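# Load a white part from the tote into the mould nest

## Task

Pick one white plastic part out of the blue tote and put it, narrow end pointing down and pushed fully home, into the empty nest of whichever mould on the rotary table sits closest to the arms. The tote must remain upright in its original spot with the remaining parts still inside. Finish by releasing, so neither arm is in contact with any movable object.

## Robot and tools

Robot: two arms, left_arm and right_arm, each ending in a two-finger gripper. The fingers extend along the gripper's own +z axis and close along its y axis. The reported hand point sits between the finger pads, just under 1 cm behind the tips.

Frame: all positions, velocities and targets use the scene frame. Its origin is at table-top height, halfway between the two arms' nominal bases; +z is up, +x reaches out over the table, and left_arm is on the +y side (arm names do not match image left/right). Actual bases sit slightly off nominal; a BASES line, if present, gives the calibrated spots. Reported hand position and orientation may be off by a few centimetres, more when the arm is stretched.

execute_actions(actions, cameras): actions is a list of actions; each action is a table of at most 15 rows, one row per control step of 1/30 s. If fewer than 15 rows are given, the last row is repeated to fill 15 steps. Every row holds 14 numbers in [-1, 1], covering both arms always: left_arm dx, dy, dz, rx, ry, rz, opening, then right_arm in the same order. dx..rz are offsets along scene axes, measured from that arm's Hand target as it was when the action began (not from the previous row). Scale: 1.0 equals 0.6 m for dx, dy, dz and 180 degrees for the rotation vector rx, ry, rz; rotation happens about the Hand target's position. A translation longer than 1.0 may be shortened along its direction. Because each new action starts from the current Hand target, sending the same offset again moves further. Six zeros re-command the current Hand target. opening is absolute, not an offset: +1 fully open (pad gap about 87 mm), +0.5 about 69 mm, 0 about 43 mm, -0.5 about 18 mm, -1 closed. A 0 in the opening slot is a real command, so repeat an arm's current opening to leave it unchanged. An empty actions list just reports state and images. cameras selects images: omitted, null or ["all"] gives all, [] gives none; an unknown name invalidates the call.

move(target, speed, blend, opening_speed, blocking, cameras): drives each gripper in a straight line toward a target. target is either one 14-number row or a list of up to 15 such rows, laid out exactly like an execute_actions row; every row is an offset from the Hand targets at the start of the move, not from the previous row. speed is m/s per arm path, 0.002 to 0.5 (default 0.25), rotation capped at twice that in rad/s; one number or one per target. blend (m) rounds corners between listed targets; 0 stops at each. opening_speed (0.2 or more, per second on the -1..+1 scale) ramps the fingers. New openings on later rows are applied only after arms come to rest at that row. Paths are capped at 10 s total and do not avoid obstacles or the other arm. Grippers lag and may overshoot speed, particularly near full stretch. Avoid paths passing close to an arm's own base, which can flip its shoulder posture; route around it. blocking=false returns after about 0.5 s while the move continues. The result adds a "move:" line: done, off_target, moving, held, fault, plus limits (paced = pose clipped, held = steps withheld). done/off_target say nothing about contact.

wait(seconds 0 to 10, cameras): lets time pass holding last commands. stop(cameras): brakes a running move. zoom_image(camera, region [x0, y0, x1, y1] in pixels, at most 504 by 504): closer look at the latest image of cam_head_left, cam_head_right, cam_high, cam_low, cam_left_wrist or cam_right_wrist (all 896x504). finished_scene(scene): ends the current scene, given its number; irreversible, so call it only once the part is seated and both grippers are clear.

Control behaviour: each step the commanded pose is clipped to within 100 mm and 20 degrees of the measured pose, so one action may fall short. "Hand target" in results is the last commanded pose after clipping and is the base for the next offsets. Friction and gravity may leave the gripper short, low or tilted; small moves can fail or go sideways, so check position and orientation after each move and correct. If the gripper rests short, send the missing distance as an offset. An arm blocked by an object keeps pushing; to relieve it, command the target back past the gripper.

Gripping: grip_measured uses the same scale as opening. To grasp, command roughly 0.04 below the reading at first contact for full force (about 20 N per pad); less for a lighter hold. Readings may be off by about 1 mm. Closing fast squeezes harder. "Tool commands" shows current gripper commands. Joint velocities reading "within noise" means the arm is still. Joint torques include the arm's own weight; readings 1-3 wrap at ±28 N m.

Cameras have listed calibrations (K, distortion, T_world_to_cam); fixed cameras may have shifted a few mm and degrees; wrist images may lag during motion.

Cautions: parts may get tugged or pushed briefly. Never let anything fall off the table or leave it off the table. Avoid drops, releasing a moving part, fast impacts, hard presses and any arm-to-arm collision (the clearance check does not protect gripper-to-gripper contact). Do not tip or move the tote. Motors heat when carrying loads, stretched out or pushing against unreachable poses: MOTOR HOT appears at 75 °C, at 90 °C the arm folds and idles, at 100 °C it goes limp. Joint ranges (rad): waist -2.618 to 3.054, shoulder 0.000 to 3.142, elbow 0.000 to 3.142 (straight at 2.901), wrist pitch -1.571 to 1.571, wrist yaw -1.571 to 1.571, wrist roll -2.094 to 2.094.

Each tool is called after "Emit:" in YAML: its name, and indented under it one key for each argument.

## Session

Emit:
execute_actions:
  actions: []

Scene clock: 0.00 s.
left_arm: end_effector_position=(+0.1813, +0.0587, +0.1706) grip_measured=+1.000 end_effector_quat_wxyz=(+0.381, +0.107, +0.910, +0.125) | right_arm: end_effector_position=(+0.4298, -0.5410, +0.2845) grip_measured=+0.985 end_effector_quat_wxyz=(+0.454, -0.058, +0.884, +0.100)
Joint positions: left_arm=[-1.371 1.684 1.377 -1.277 -0.824 -1.154 1] | right_arm=[-0.527 1.9 1.947 -0.845 -0.654 -0.408 0.993]
Joint velocities: within noise
Joint torques (N m): no reading
Motor temperatures (°C): left_arm=[30 35 38 29 27 29 29] | right_arm=[31 41 36 30 27 28 31]
Heat: left arm: 38 °C; right arm: 41 °C.
Hand target: left_arm +0.1818, +0.0576, +0.1733; +0.383, +0.105, +0.910, +0.121 | right_arm +0.4302, -0.5411, +0.2951; +0.464, -0.063, +0.878, +0.093
Tool commands: left_gripper/opening=+1.0 right_gripper/opening=+1.0

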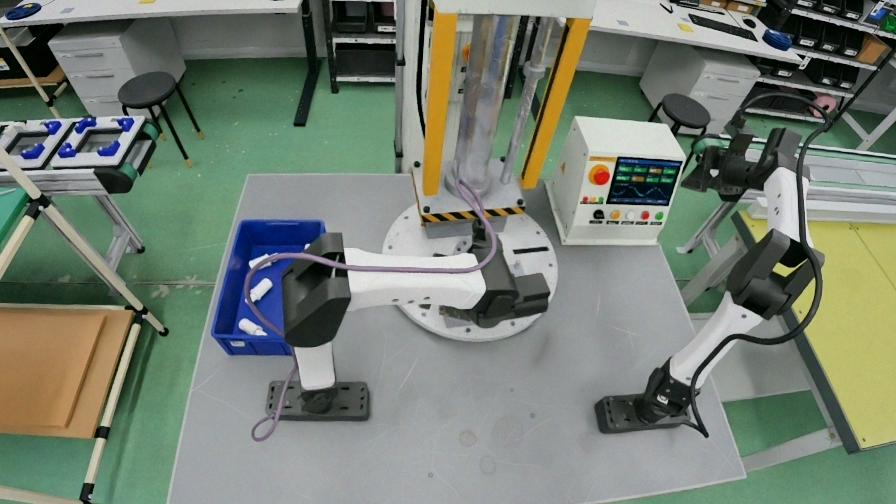

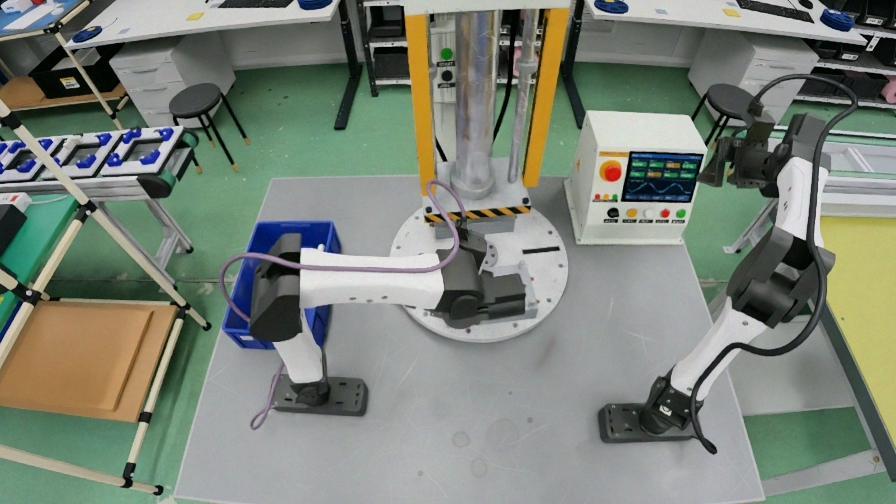

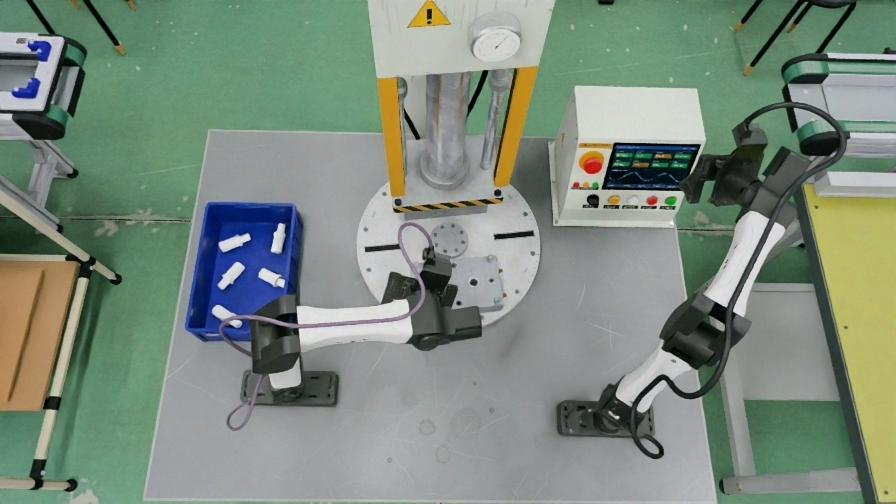

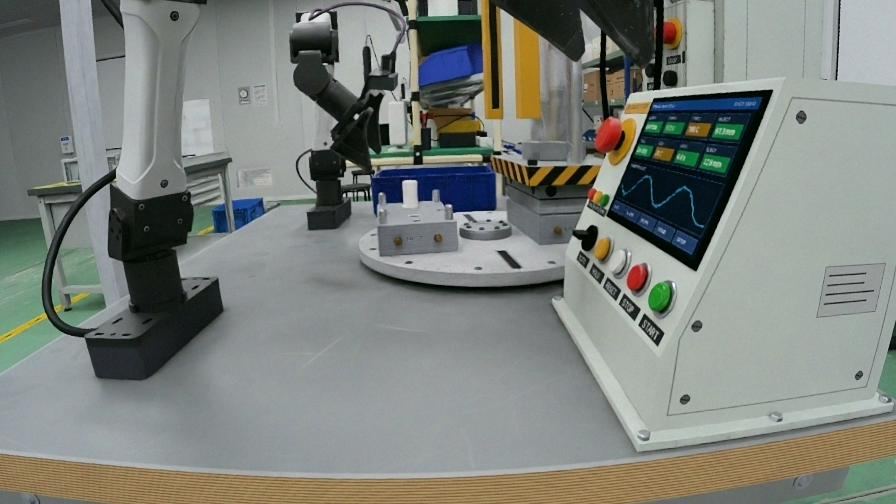

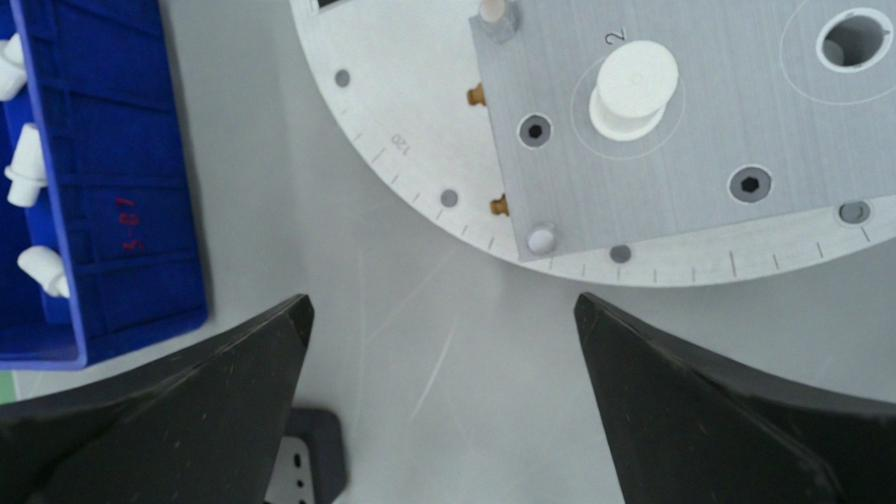

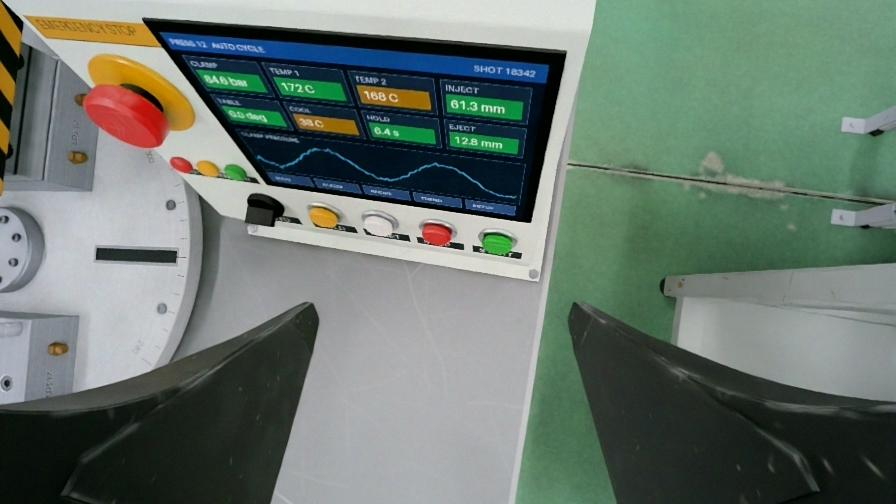

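Emit:
zoom_image:
  camera: "cam_left_wrist"
  region: [450, 0, 896, 280]

Emit:
zoom_image:
  camera: "cam_high"
  region: [180, 190, 320, 350]

Emit:
zoom_image:
  camera: "cam_high"
  region: [360, 200, 560, 340]

Emit:
zoom_image:
  camera: "cam_low"
  region: [340, 140, 580, 290]

Scaled by 1.130 from the camera's 896x504 image, which has a finer 1280x720 frame.

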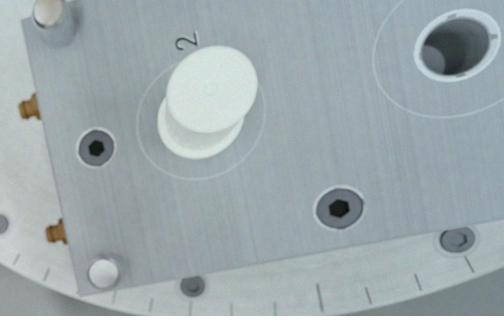

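Scaled by 3.150 from the camera's 896x504 image, which has a finer 1280x720 frame.

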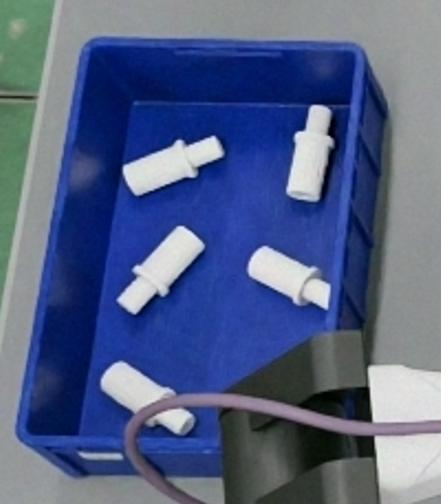

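Scaled by 2.520 from the camera's 896x504 image, which has a finer 1280x720 frame.

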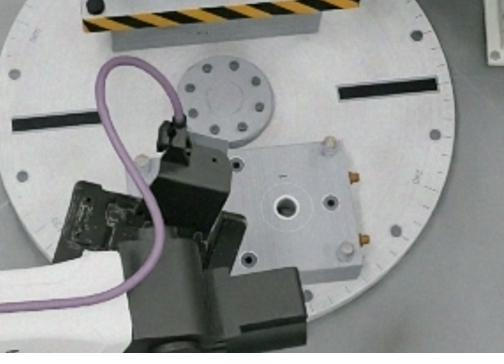

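Scaled by 2.100 from the camera's 896x504 image, which has a finer 1280x720 frame.

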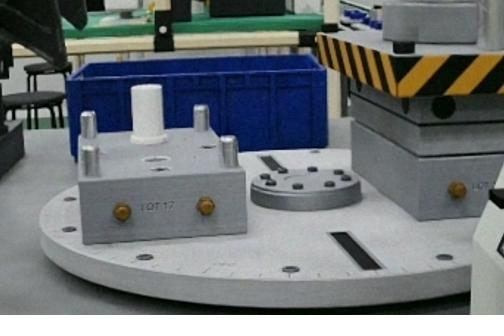

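Emit:
move:
  target:
    - [0.05,0,0.2,0,0,0,1,0,0,0,0,0,0,1]
    - [0.1,0.7,0.2,0,0,0,1,0,0,0,0,0,0,1]
  blend: 0.04

Scene clock: 48.50 s.
left_arm: end_effector_position=(+0.2409, +0.4767, +0.2876) grip_measured=+1.000 end_effector_quat_wxyz=(+0.379, +0.101, +0.912, +0.122) | right_arm: end_effector_position=(+0.4298, -0.5410, +0.2845) grip_measured=+0.985 end_effector_quat_wxyz=(+0.454, -0.058, +0.884, +0.100)
Joint positions: left_arm=[0.827 1.079 1.3 -1.074 0.435 0.871 1] | right_arm=[-0.527 1.9 1.947 -0.845 -0.654 -0.408 0.993]
Joint velocities: within noise
Joint torques (N m): left_arm=[1.35 -1.28 9.91 1.26 0.5 0.07] | right_arm=[-0.31 -9.01 7.21 1.73 -0.24 -0.01]
Motor temperatures (°C): left_arm=[30 38 40 29 28 29 28] | right_arm=[31 49 41 32 27 28 31]
Heat: left arm: 40 °C; right arm: 49 °C.
Hand target: left_arm +0.2418, +0.4775, +0.2931; +0.383, +0.105, +0.910, +0.120 | right_arm +0.4302, -0.5411, +0.2951; +0.464, -0.063, +0.878, +0.093
Off the commanded pose: left_arm 0.006 m, 1 deg | right_arm 0.011 m, 2 deg.
move: off_target (right_arm)
camera_calibration:
cam_left_wrist: T_world_to_cam=[[-0.0938281, -0.952767, -0.288844, 0.55655], [-0.992444, 0.0664695, 0.103132, 0.199419], [-0.0790618, 0.296338, -0.951805, 0.286337], [0, 0, 0, 1]] pos_world=[0.272771, 0.432155, 0.412726]

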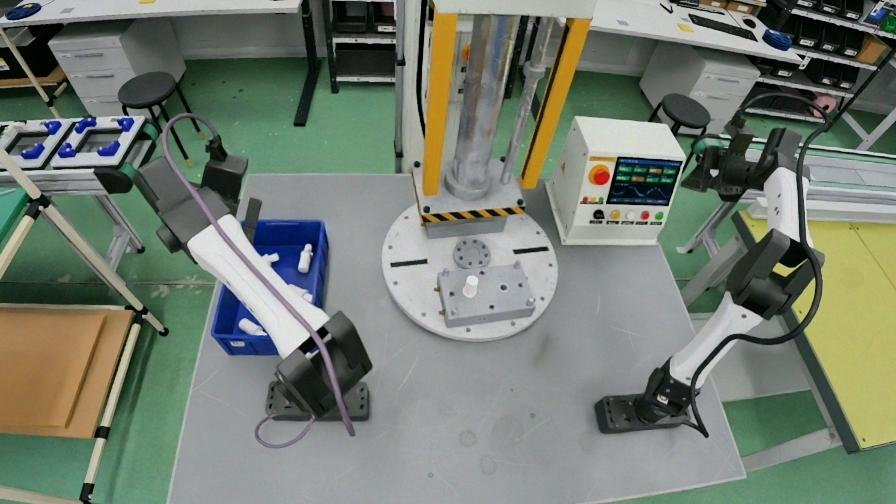

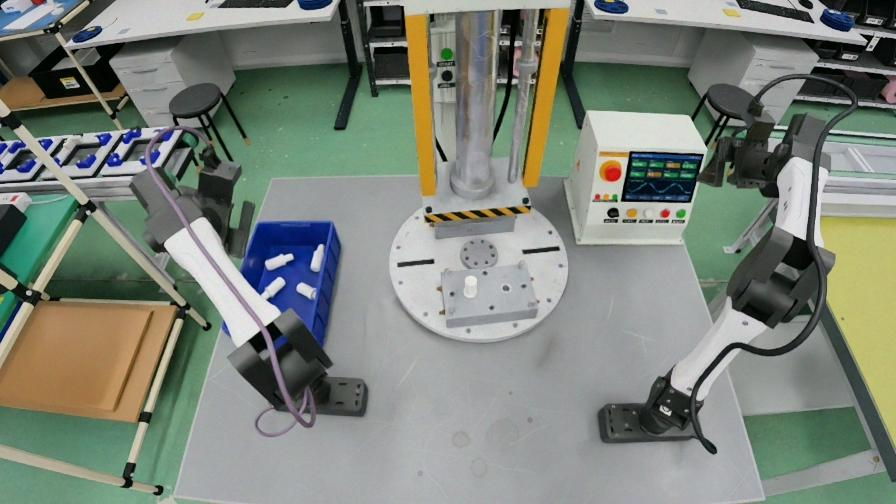

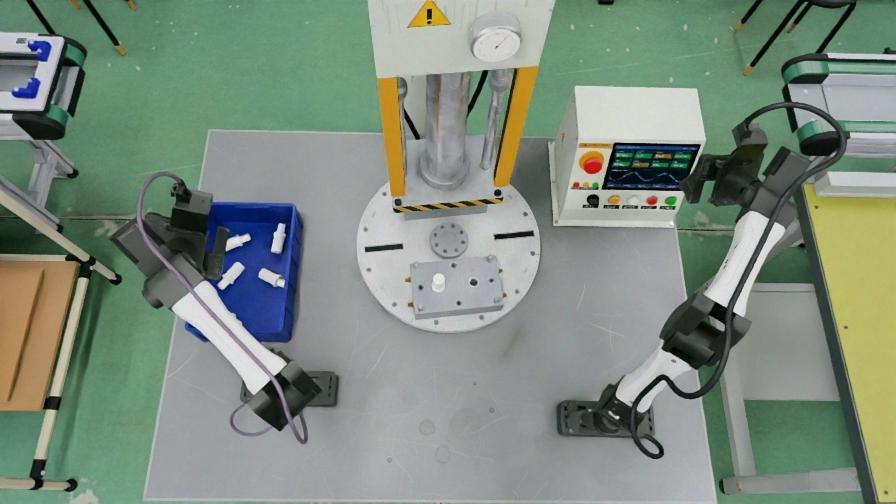

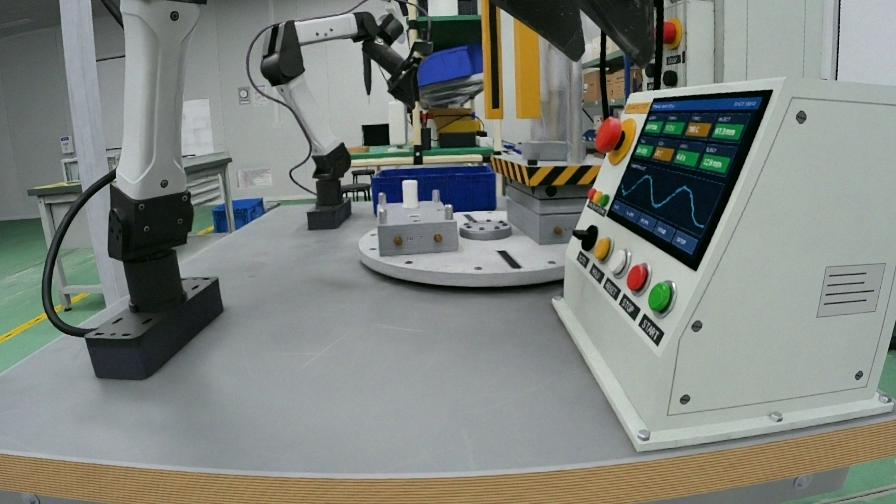

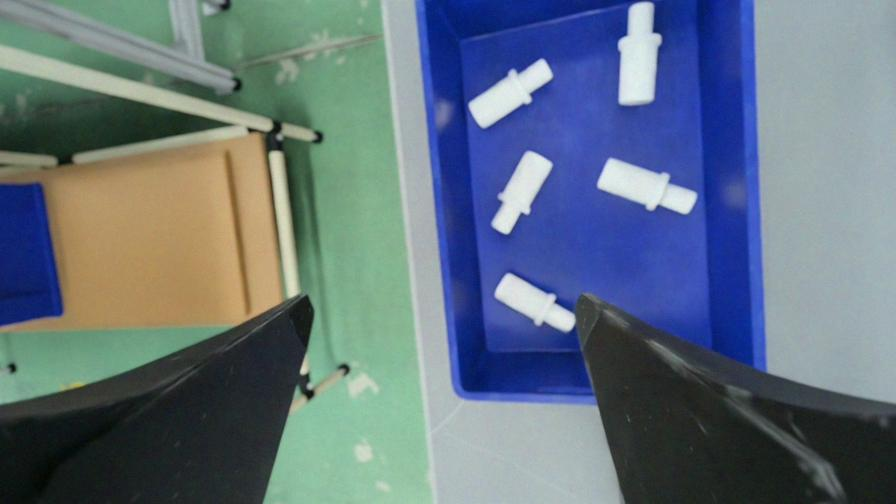

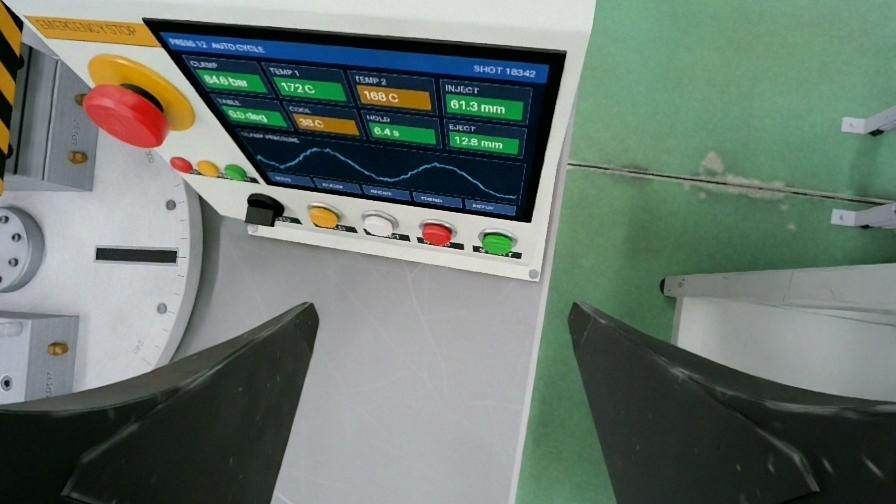

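Emit:
zoom_image:
  camera: "cam_left_wrist"
  region: [580, 100, 720, 260]

Emit:
zoom_image:
  camera: "cam_high"
  region: [380, 240, 540, 330]

Emit:
zoom_image:
  camera: "cam_high"
  region: [100, 160, 320, 350]

Scaled by 3.150 from the camera's 896x504 image, which has a finer 1280x720 frame.

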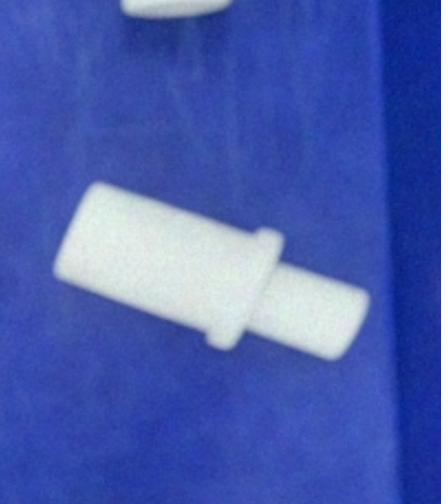

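Scaled by 3.150 from the camera's 896x504 image, which has a finer 1280x720 frame.

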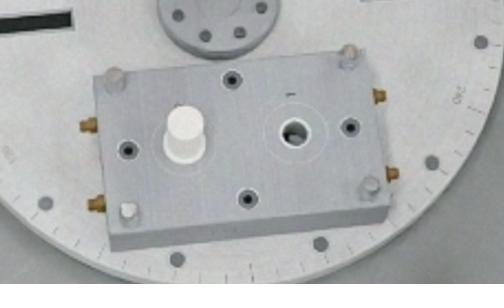

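Scaled by 2.291 from the camera's 896x504 image, which has a finer 1280x720 frame.

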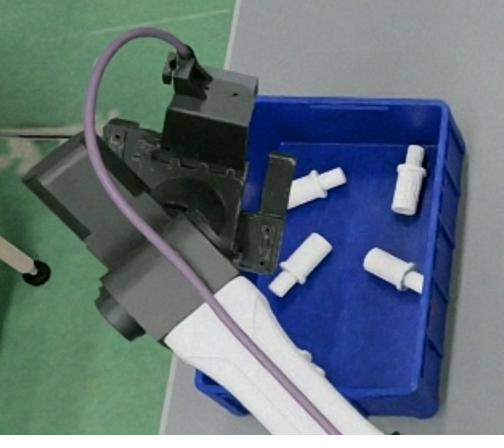

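Emit:
move:
  target: [0.072,-0.141,-0.12,-0.2167,0.1827,0.4076,1,0,0,0,0,0,0,1]
  cameras: ["cam_left_wrist","cam_high","cam_low"]

Scene clock: 135.67 s.
left_arm: end_effector_position=(+0.2806, +0.3945, +0.2192) grip_measured=+1.000 end_effector_quat_wxyz=(+0.002, -0.534, +0.845, +0.005) | right_arm: end_effector_position=(+0.4298, -0.5410, +0.2845) grip_measured=+0.985 end_effector_quat_wxyz=(+0.454, -0.058, +0.884, +0.100)
Joint positions: left_arm=[0.411 1.682 1.684 -1.571 -0.01 -0.73 1] | right_arm=[-0.527 1.9 1.947 -0.845 -0.654 -0.408 0.993]
Joint velocities: within noise
Joint torques (N m): left_arm=[0.36 -5.01 9.33 0.21 0.14 -0.1] | right_arm=[-0.35 -9.07 7.25 1.73 -0.21 0]
Motor temperatures (°C): left_arm=[30 35 45 31 28 29 28] | right_arm=[31 54 44 34 27 28 31]
Heat: left arm: 45 °C; right arm: 54 °C.
Hand target: left_arm +0.2850, +0.3929, +0.2211; -0.001, -0.537, +0.844, +0.000 | right_arm +0.4302, -0.5411, +0.2951; +0.464, -0.063, +0.878, +0.093
Off the commanded pose: left_arm 0.005 m, 1 deg | right_arm 0.011 m, 2 deg.
move: off_target (right_arm)
camera_calibration:
cam_left_wrist: T_world_to_cam=[[0.906235, -0.422772, 0.00140095, -0.0910934], [-0.272865, -0.582365, 0.765765, 0.160169], [-0.322928, -0.694345, -0.643119, 0.640322], [0, 0, 0, 1]] pos_world=[0.333034, 0.49937, 0.28928]
Images, in order (width x height): cam_high 896x504, cam_low 896x504, cam_left_wrist 896x504.

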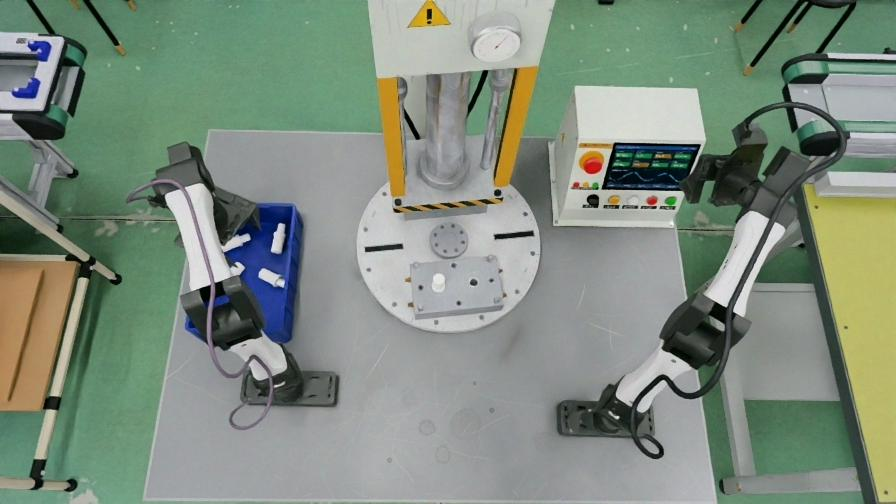

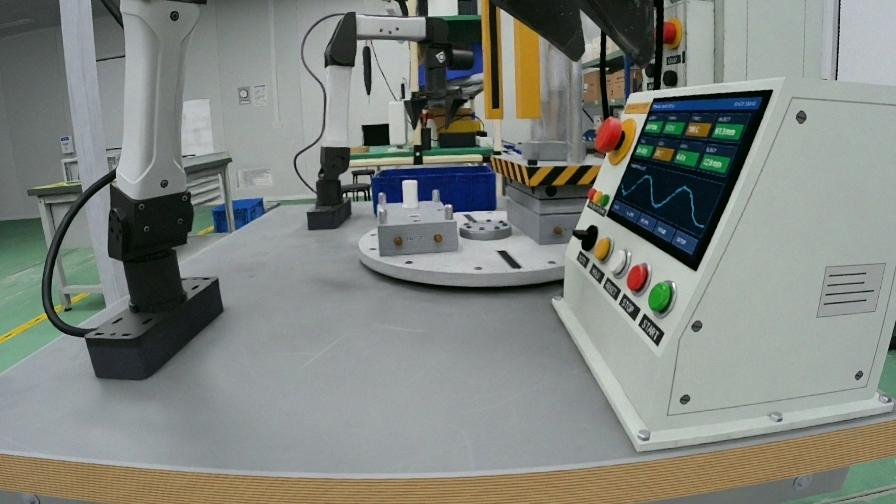

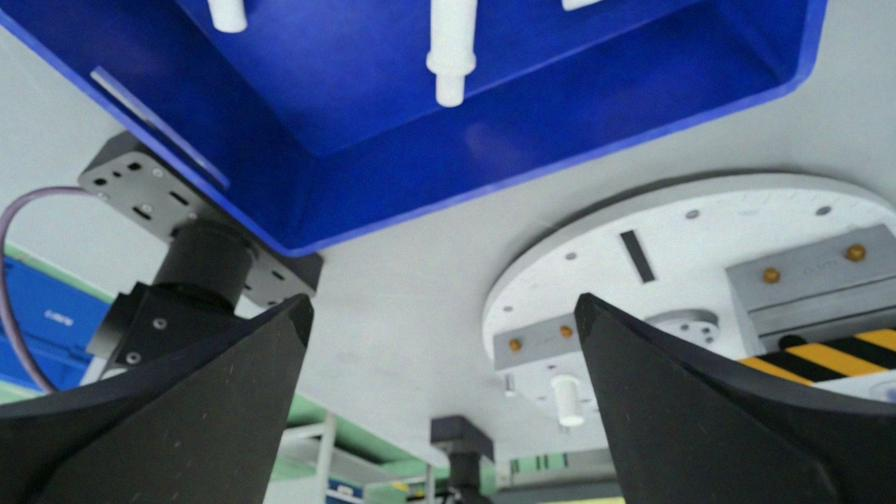

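Emit:
move:
  target: [0.006,-0.002,-0.25,0,0,0,0.45,0,0,0,0,0,0,1]
  cameras: ["cam_left_wrist","cam_high","cam_head_right"]

Scene clock: 145.90 s.
left_arm: end_effector_position=(+0.2877, +0.3957, +0.0778) grip_measured=+0.450 end_effector_quat_wxyz=(+0.006, -0.536, +0.844, +0.003) | right_arm: end_effector_position=(+0.4298, -0.5410, +0.2845) grip_measured=+0.985 end_effector_quat_wxyz=(+0.454, -0.058, +0.884, +0.100)
Joint positions: left_arm=[0.406 1.72 1.16 -0.999 -0.009 -0.738 0.725] | right_arm=[-0.527 1.9 1.947 -0.845 -0.654 -0.408 0.993]
Joint velocities: within noise
Joint torques (N m): left_arm=[0.09 -5.31 5.87 0.46 0.13 -0.09] | right_arm=[-0.43 -8.98 7.24 1.73 -0.23 0]
Motor temperatures (°C): left_arm=[30 36 46 30 28 29 28] | right_arm=[31 54 44 34 27 28 31]
Heat: left arm: 46 °C; right arm: 54 °C.
Hand target: left_arm +0.2886, +0.3917, +0.0711; -0.001, -0.537, +0.843, +0.000 | right_arm +0.4302, -0.5411, +0.2951; +0.464, -0.063, +0.878, +0.093
Off the commanded pose: left_arm 0.008 m, 1 deg | right_arm 0.011 m, 2 deg.
move: off_target (right_arm)
camera_calibration:
cam_left_wrist: T_world_to_cam=[[0.90795, -0.418986, 0.00877891, -0.0994798], [-0.277553, -0.585504, 0.761675, 0.274017], [-0.313991, -0.694, -0.6479, 0.550163], [0, 0, 0, 1]] pos_world=[0.339123, 0.50057, 0.148612]
Images, in order (width x height): cam_head_right 896x504, cam_high 896x504, cam_left_wrist 896x504.

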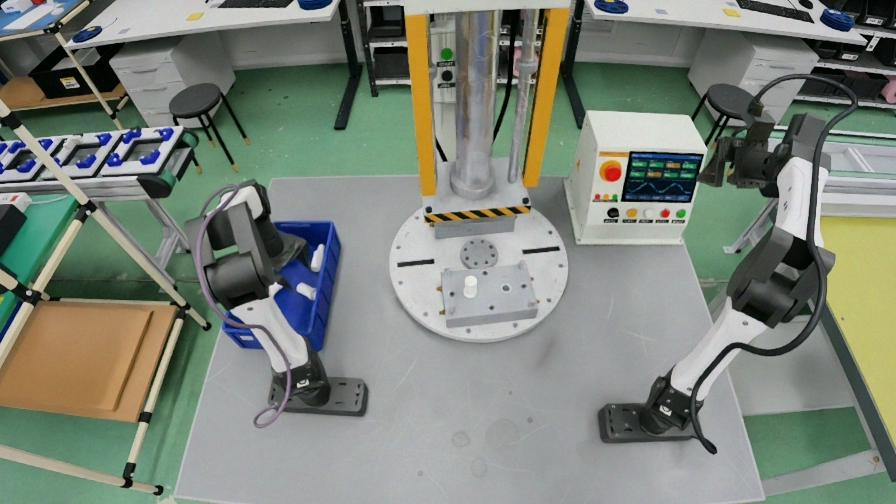

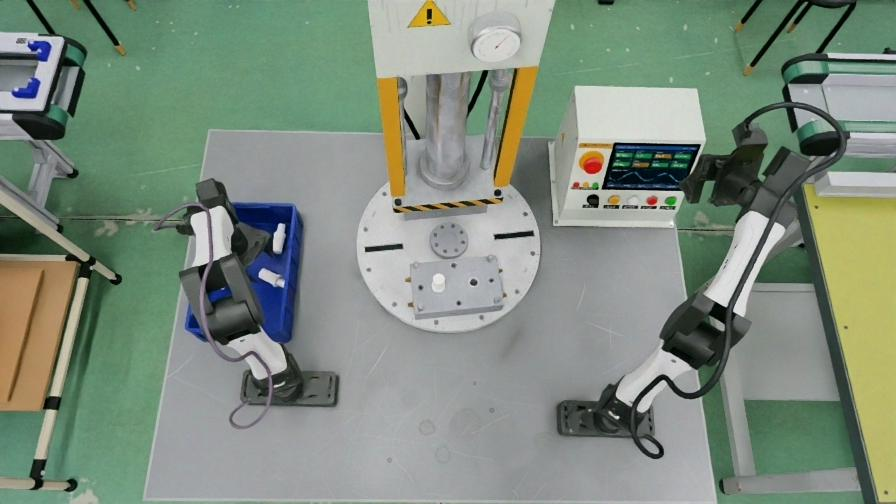

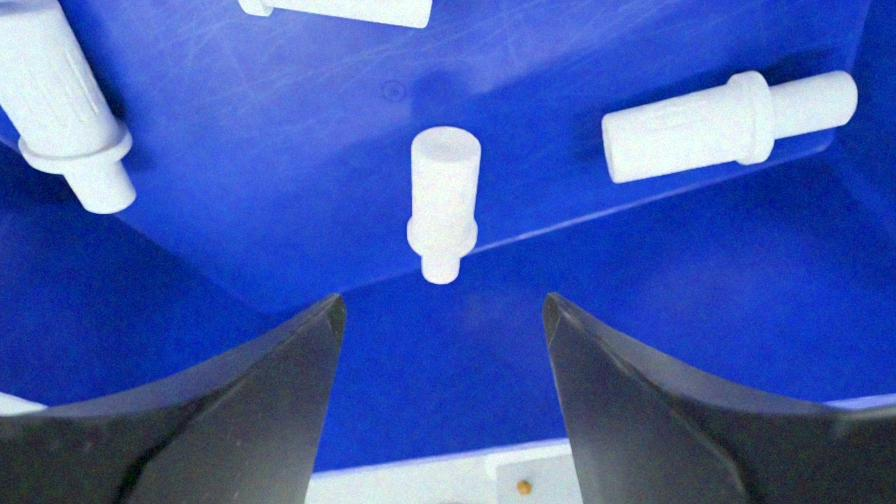

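Emit:
move:
  target: [-0.003,-0.002,-0.087,0,0,0,0.45,0,0,0,0,0,0,1]
  speed: 0.1
  cameras: ["cam_left_wrist","cam_high"]

Scene clock: 153.87 s.
left_arm: end_effector_position=(+0.2881, +0.3941, +0.0289) grip_measured=+0.450 end_effector_quat_wxyz=(+0.009, -0.535, +0.845, +0.004) | right_arm: end_effector_position=(+0.4298, -0.5410, +0.2845) grip_measured=+0.985 end_effector_quat_wxyz=(+0.454, -0.058, +0.884, +0.100)
Joint positions: left_arm=[0.4 1.792 1.035 -0.798 -0.011 -0.743 0.725] | right_arm=[-0.527 1.9 1.947 -0.845 -0.654 -0.408 0.993]
Joint velocities: within noise
Joint torques (N m): left_arm=[0.49 -4.75 5.04 0.54 0.15 -0.06] | right_arm=[-0.27 -8.92 7.42 1.76 -0.24 -0.01]
Motor temperatures (°C): left_arm=[30 36 45 30 27 29 28] | right_arm=[31 54 44 34 27 28 31]
Heat: left arm: 45 °C; right arm: 54 °C.
Hand target: left_arm +0.2869, +0.3905, +0.0189; -0.001, -0.537, +0.843, +0.000 | right_arm +0.4302, -0.5411, +0.2951; +0.464, -0.063, +0.878, +0.093
Off the commanded pose: left_arm 0.011 m, 1 deg | right_arm 0.011 m, 2 deg.
move: off_target (left_arm, right_arm)
camera_calibration:
cam_left_wrist: T_world_to_cam=[[0.906957, -0.421076, 0.0110792, -0.0989422], [-0.282129, -0.587727, 0.758275, 0.312718], [-0.31278, -0.690849, -0.651841, 0.516047], [0, 0, 0, 1]] pos_world=[0.339373, 0.498641, 0.100351]
Images, in order (width x height): cam_high 896x504, cam_left_wrist 896x504.

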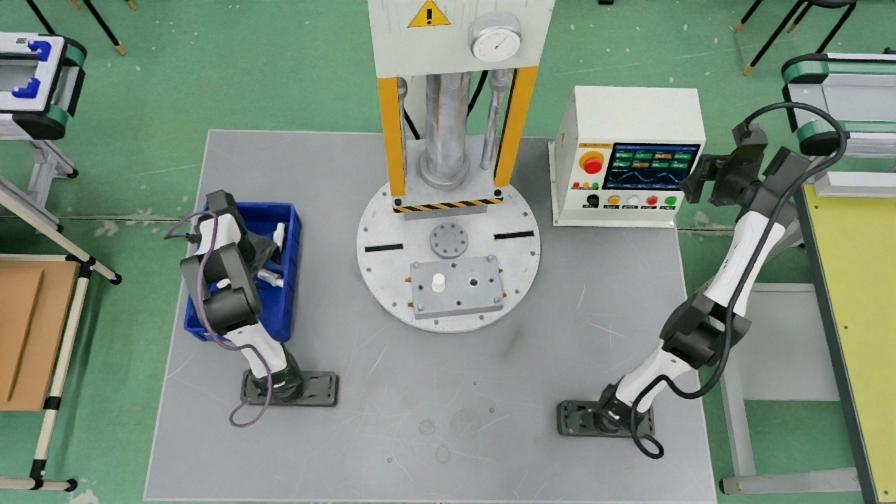

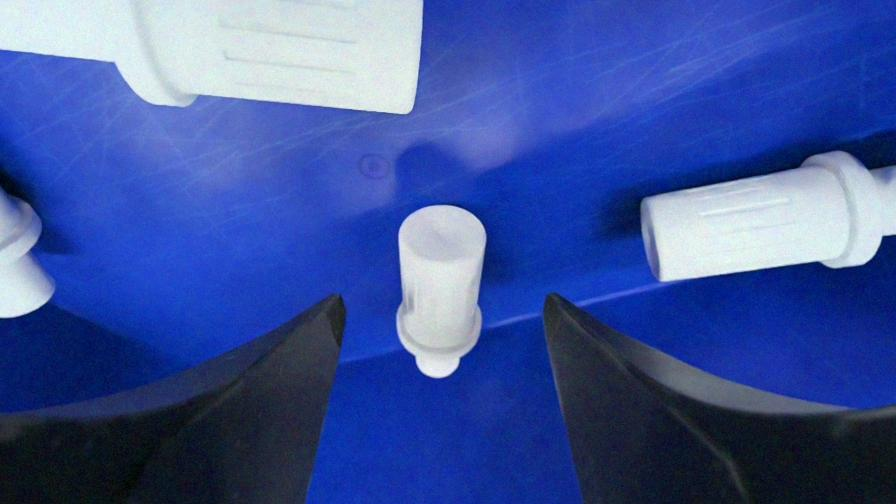

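Emit:
move:
  target: [-0.002,-0.002,-0.018,0,0,0,0.45,0,0,0,0,0,0,1]
  speed: 0.05
  cameras: ["cam_left_wrist"]

Scene clock: 161.87 s.
left_arm: end_effector_position=(+0.2870, +0.3929, +0.0175) grip_measured=+0.450 end_effector_quat_wxyz=(+0.008, -0.536, +0.844, +0.003) | right_arm: end_effector_position=(+0.4298, -0.5410, +0.2845) grip_measured=+0.985 end_effector_quat_wxyz=(+0.454, -0.058, +0.884, +0.100)
Joint positions: left_arm=[0.399 1.813 1.008 -0.753 -0.009 -0.746 0.725] | right_arm=[-0.527 1.9 1.947 -0.845 -0.654 -0.408 0.993]
Joint velocities: within noise
Joint torques (N m): left_arm=[0.38 -5.01 4.85 0.58 0.13 -0.05] | right_arm=[-0.43 -9.06 7.31 1.74 -0.24 -0.02]
Motor temperatures (°C): left_arm=[30 36 44 30 27 29 28] | right_arm=[31 55 45 34 27 28 31]
Heat: left arm: 44 °C; right arm: 55 °C.
Hand target: left_arm +0.2856, +0.3893, +0.0082; -0.001, -0.537, +0.843, +0.000 | right_arm +0.4302, -0.5411, +0.2951; +0.464, -0.063, +0.878, +0.093
Off the commanded pose: left_arm 0.010 m, 1 deg | right_arm 0.011 m, 2 deg.
move: off_target (right_arm)
camera_calibration:
cam_left_wrist: T_world_to_cam=[[0.908085, -0.418649, 0.0107321, -0.0996], [-0.27913, -0.585955, 0.760752, 0.318766], [-0.3122, -0.693823, -0.648954, 0.508354], [0, 0, 0, 1]] pos_world=[0.33813, 0.497792, 0.0884656]
Images, in order (width x height): cam_left_wrist 896x504.

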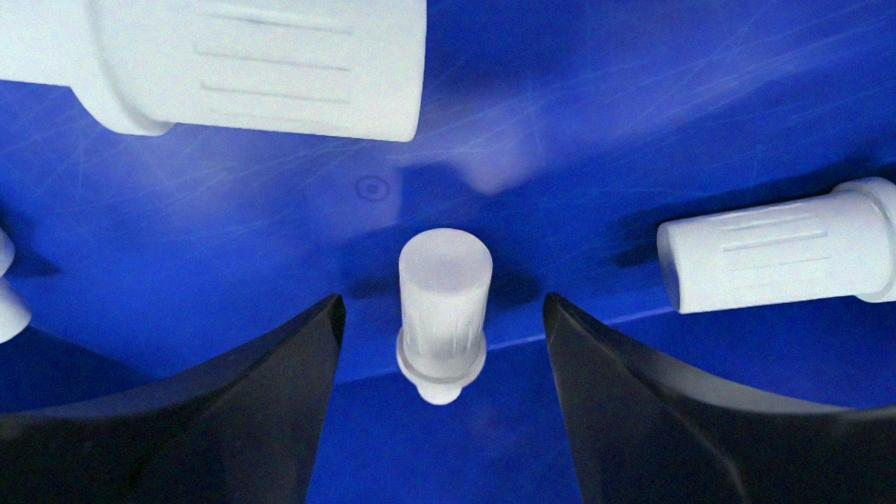

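Emit:
move:
  target: [0,0,0,0,0,0,-0.6,0,0,0,0,0,0,1]
  opening_speed: 0.6
  cameras: ["cam_left_wrist"]

Scene clock: 167.90 s.
left_arm: end_effector_position=(+0.2873, +0.3929, +0.0174) grip_measured=-0.342 end_effector_quat_wxyz=(+0.008, -0.537, +0.844, +0.003) | right_arm: end_effector_position=(+0.4298, -0.5410, +0.2845) grip_measured=+0.985 end_effector_quat_wxyz=(+0.454, -0.058, +0.884, +0.100)
Joint positions: left_arm=[0.398 1.813 1.008 -0.752 -0.009 -0.747 0.329] | right_arm=[-0.527 1.9 1.947 -0.845 -0.654 -0.408 0.993]
Joint velocities: within noise
Joint torques (N m): left_arm=[0.4 -4.98 4.88 0.56 0.13 -0.03] | right_arm=[-0.38 -9.01 7.35 1.75 -0.25 0.01]
Motor temperatures (°C): left_arm=[30 36 43 30 27 29 28] | right_arm=[31 55 45 34 27 28 31]
Heat: left arm: 43 °C; right arm: 55 °C.
Hand target: left_arm +0.2857, +0.3893, +0.0082; -0.001, -0.537, +0.844, +0.000 | right_arm +0.4302, -0.5411, +0.2951; +0.464, -0.063, +0.878, +0.093
Off the commanded pose: left_arm 0.010 m, 1 deg | right_arm 0.011 m, 2 deg.
move: off_target (right_arm)
camera_calibration:
cam_left_wrist: T_world_to_cam=[[0.908392, -0.417961, 0.0115332, -0.100284], [-0.279501, -0.586487, 0.760205, 0.319202], [-0.310972, -0.693788, -0.649581, 0.508076], [0, 0, 0, 1]] pos_world=[0.338311, 0.49779, 0.0885338]
Images, in order (width x height): cam_left_wrist 896x504.

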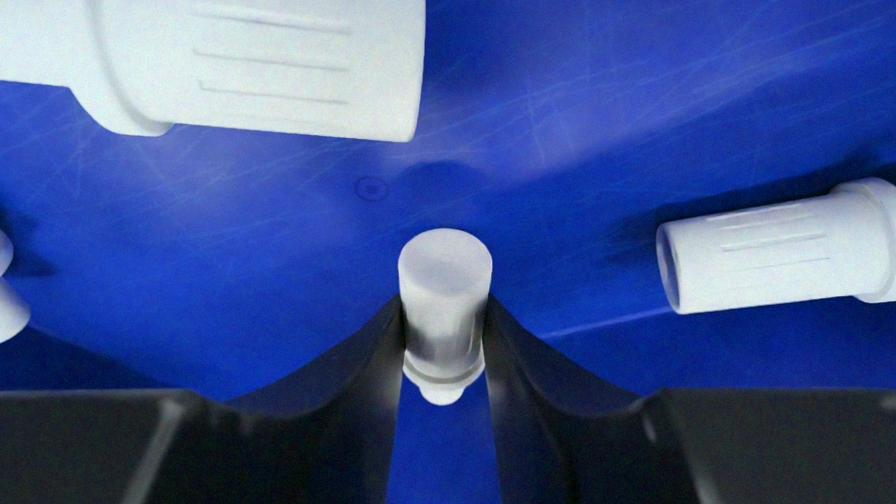

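Emit:
move:
  target: [0,0,0.42,0,0,0,-0.6,0,0,0,0,0,0,1]
  speed: 0.15
  cameras: ["cam_left_wrist","cam_head_right"]

Scene clock: 178.67 s.
left_arm: end_effector_position=(+0.2871, +0.3900, +0.2511) grip_measured=-0.342 end_effector_quat_wxyz=(+0.065, -0.535, +0.842, -0.015) | right_arm: end_effector_position=(+0.4298, -0.5410, +0.2845) grip_measured=+0.985 end_effector_quat_wxyz=(+0.454, -0.058, +0.884, +0.100)
Joint positions: left_arm=[0.398 1.611 1.747 -1.573 0.006 -0.747 0.329] | right_arm=[-0.527 1.9 1.947 -0.845 -0.654 -0.408 0.993]
Joint velocities: within noise
Joint torques (N m): left_arm=[1.24 -6.8 8.55 0.46 0.14 0.04] | right_arm=[-0.36 -8.92 7.42 1.76 -0.26 -0.01]
Motor temperatures (°C): left_arm=[29 36 43 30 27 29 29] | right_arm=[31 55 45 34 27 28 31]
Heat: left arm: 43 °C; right arm: 55 °C.
Hand target: left_arm +0.2857, +0.3893, +0.2601; -0.001, -0.537, +0.844, +0.000 | right_arm +0.4302, -0.5411, +0.2951; +0.464, -0.063, +0.878, +0.093
Off the commanded pose: left_arm 0.009 m, 8 deg | right_arm 0.011 m, 2 deg.
joint sent to its limit (left arm) — joint 4 (wrist pitch), lower limit. The joint targets are off in orientation, not in position.
move: off_target (left_arm, right_arm)
camera_calibration:
cam_left_wrist: T_world_to_cam=[[0.901333, -0.420721, 0.102926, -0.123847], [-0.364594, -0.608697, 0.704669, 0.186796], [-0.233818, -0.672668, -0.702031, 0.640601], [0, 0, 0, 1]] pos_world=[0.329516, 0.492508, 0.33084]
Images, in order (width x height): cam_head_right 896x504, cam_left_wrist 896x504.

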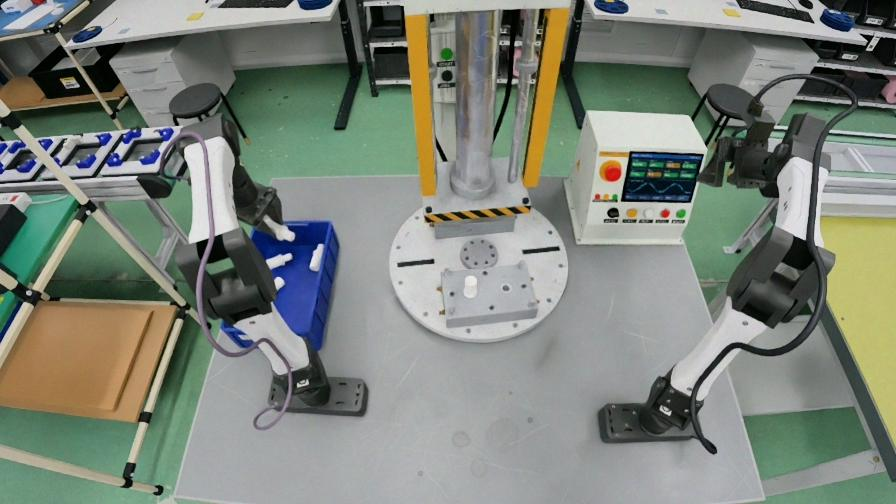

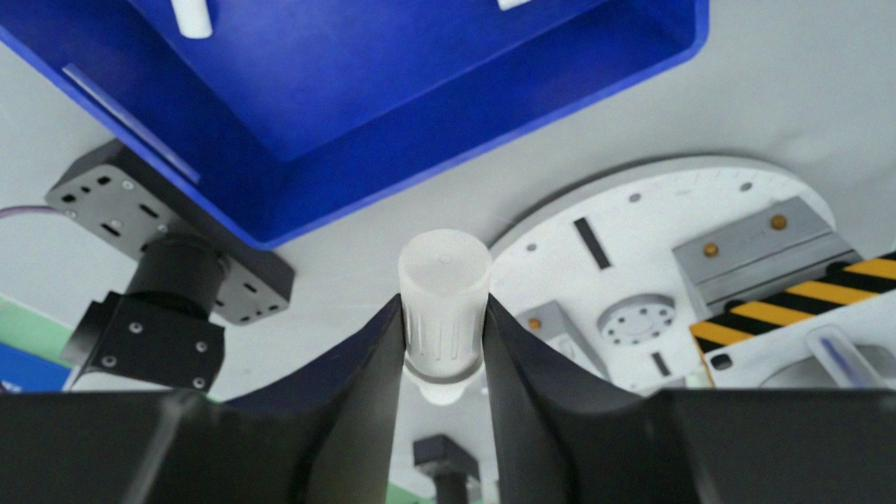

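Emit:
move:
  target:
    - [0.02,-0.3,0.03,0.103,-0.249,-0.182,-0.6,0,0,0,0,0,0,1]
    - [-0.167,-0.632,-0.01,0.2061,-0.4982,-0.364,-0.6,0,0,0,0,0,0,1]
  blend: 0.05
  cameras: ["cam_left_wrist","cam_high","cam_low","cam_head_right"]

Scene clock: 210.57 s.
left_arm: end_effector_position=(+0.1883, +0.0131, +0.2606) grip_measured=-0.343 end_effector_quat_wxyz=(+0.697, +0.108, +0.698, -0.124) | right_arm: end_effector_position=(+0.4298, -0.5410, +0.2845) grip_measured=+0.985 end_effector_quat_wxyz=(+0.454, -0.058, +0.884, +0.100)
Joint positions: left_arm=[-1.579 1.256 0.627 0.634 -1.263 -0.017 0.329] | right_arm=[-0.527 1.9 1.947 -0.845 -0.654 -0.408 0.993]
Joint velocities: within noise
Joint torques (N m): left_arm=[0.09 -2.66 6.57 1.54 0.21 0.11] | right_arm=[-0.4 -8.98 7.36 1.74 -0.25 0]
Motor temperatures (°C): left_arm=[29 37 44 30 27 29 29] | right_arm=[31 55 45 35 27 28 31]
Heat: left arm: 44 °C; right arm: 55 °C.
Hand target: left_arm +0.1855, +0.0100, +0.2542; +0.696, +0.122, +0.697, -0.123 | right_arm +0.4302, -0.5411, +0.2951; +0.464, -0.063, +0.878, +0.093
Off the commanded pose: left_arm 0.008 m, 2 deg | right_arm 0.011 m, 2 deg.
move: off_target (right_arm)
camera_calibration:
cam_left_wrist: T_world_to_cam=[[-0.330262, -0.943456, 0.0286087, 0.0637563], [-0.732562, 0.237088, -0.638077, 0.322881], [0.595214, -0.23169, -0.769441, 0.226348], [0, 0, 0, 1]] pos_world=[0.122861, 0.0360425, 0.37836]
Images, in order (width x height): cam_head_right 896x504, cam_high 896x504, cam_low 896x504, cam_left_wrist 896x504.

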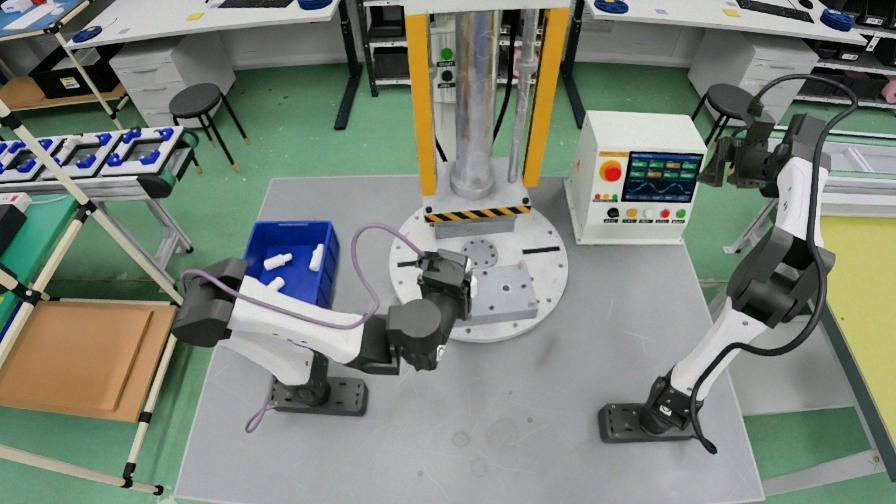

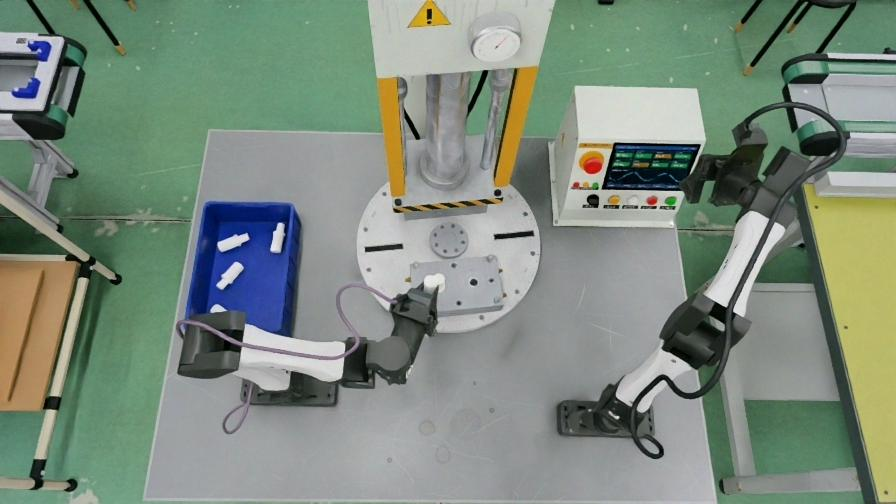

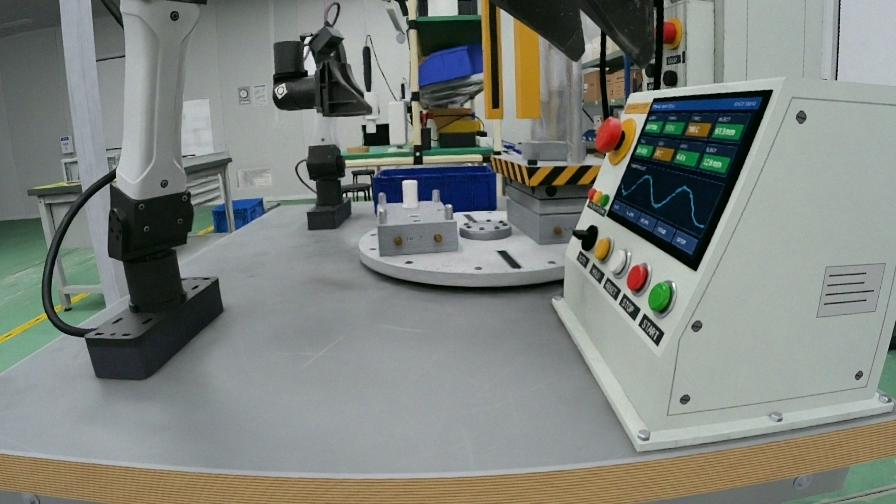

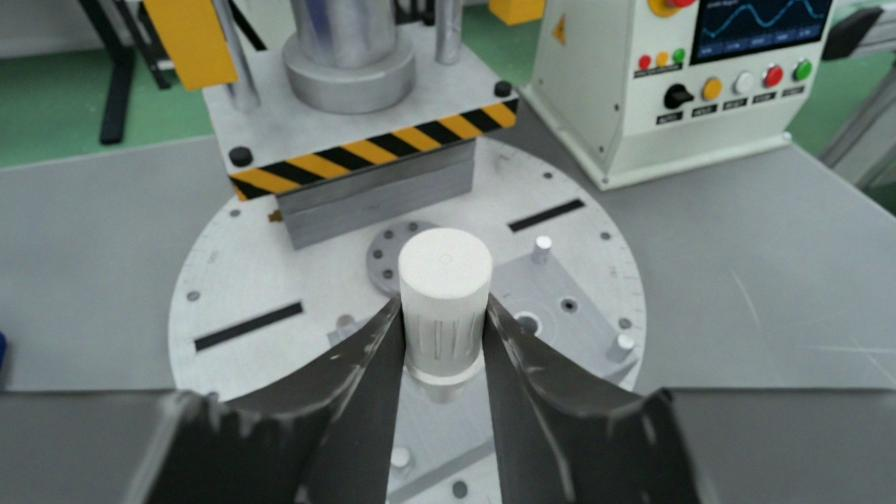

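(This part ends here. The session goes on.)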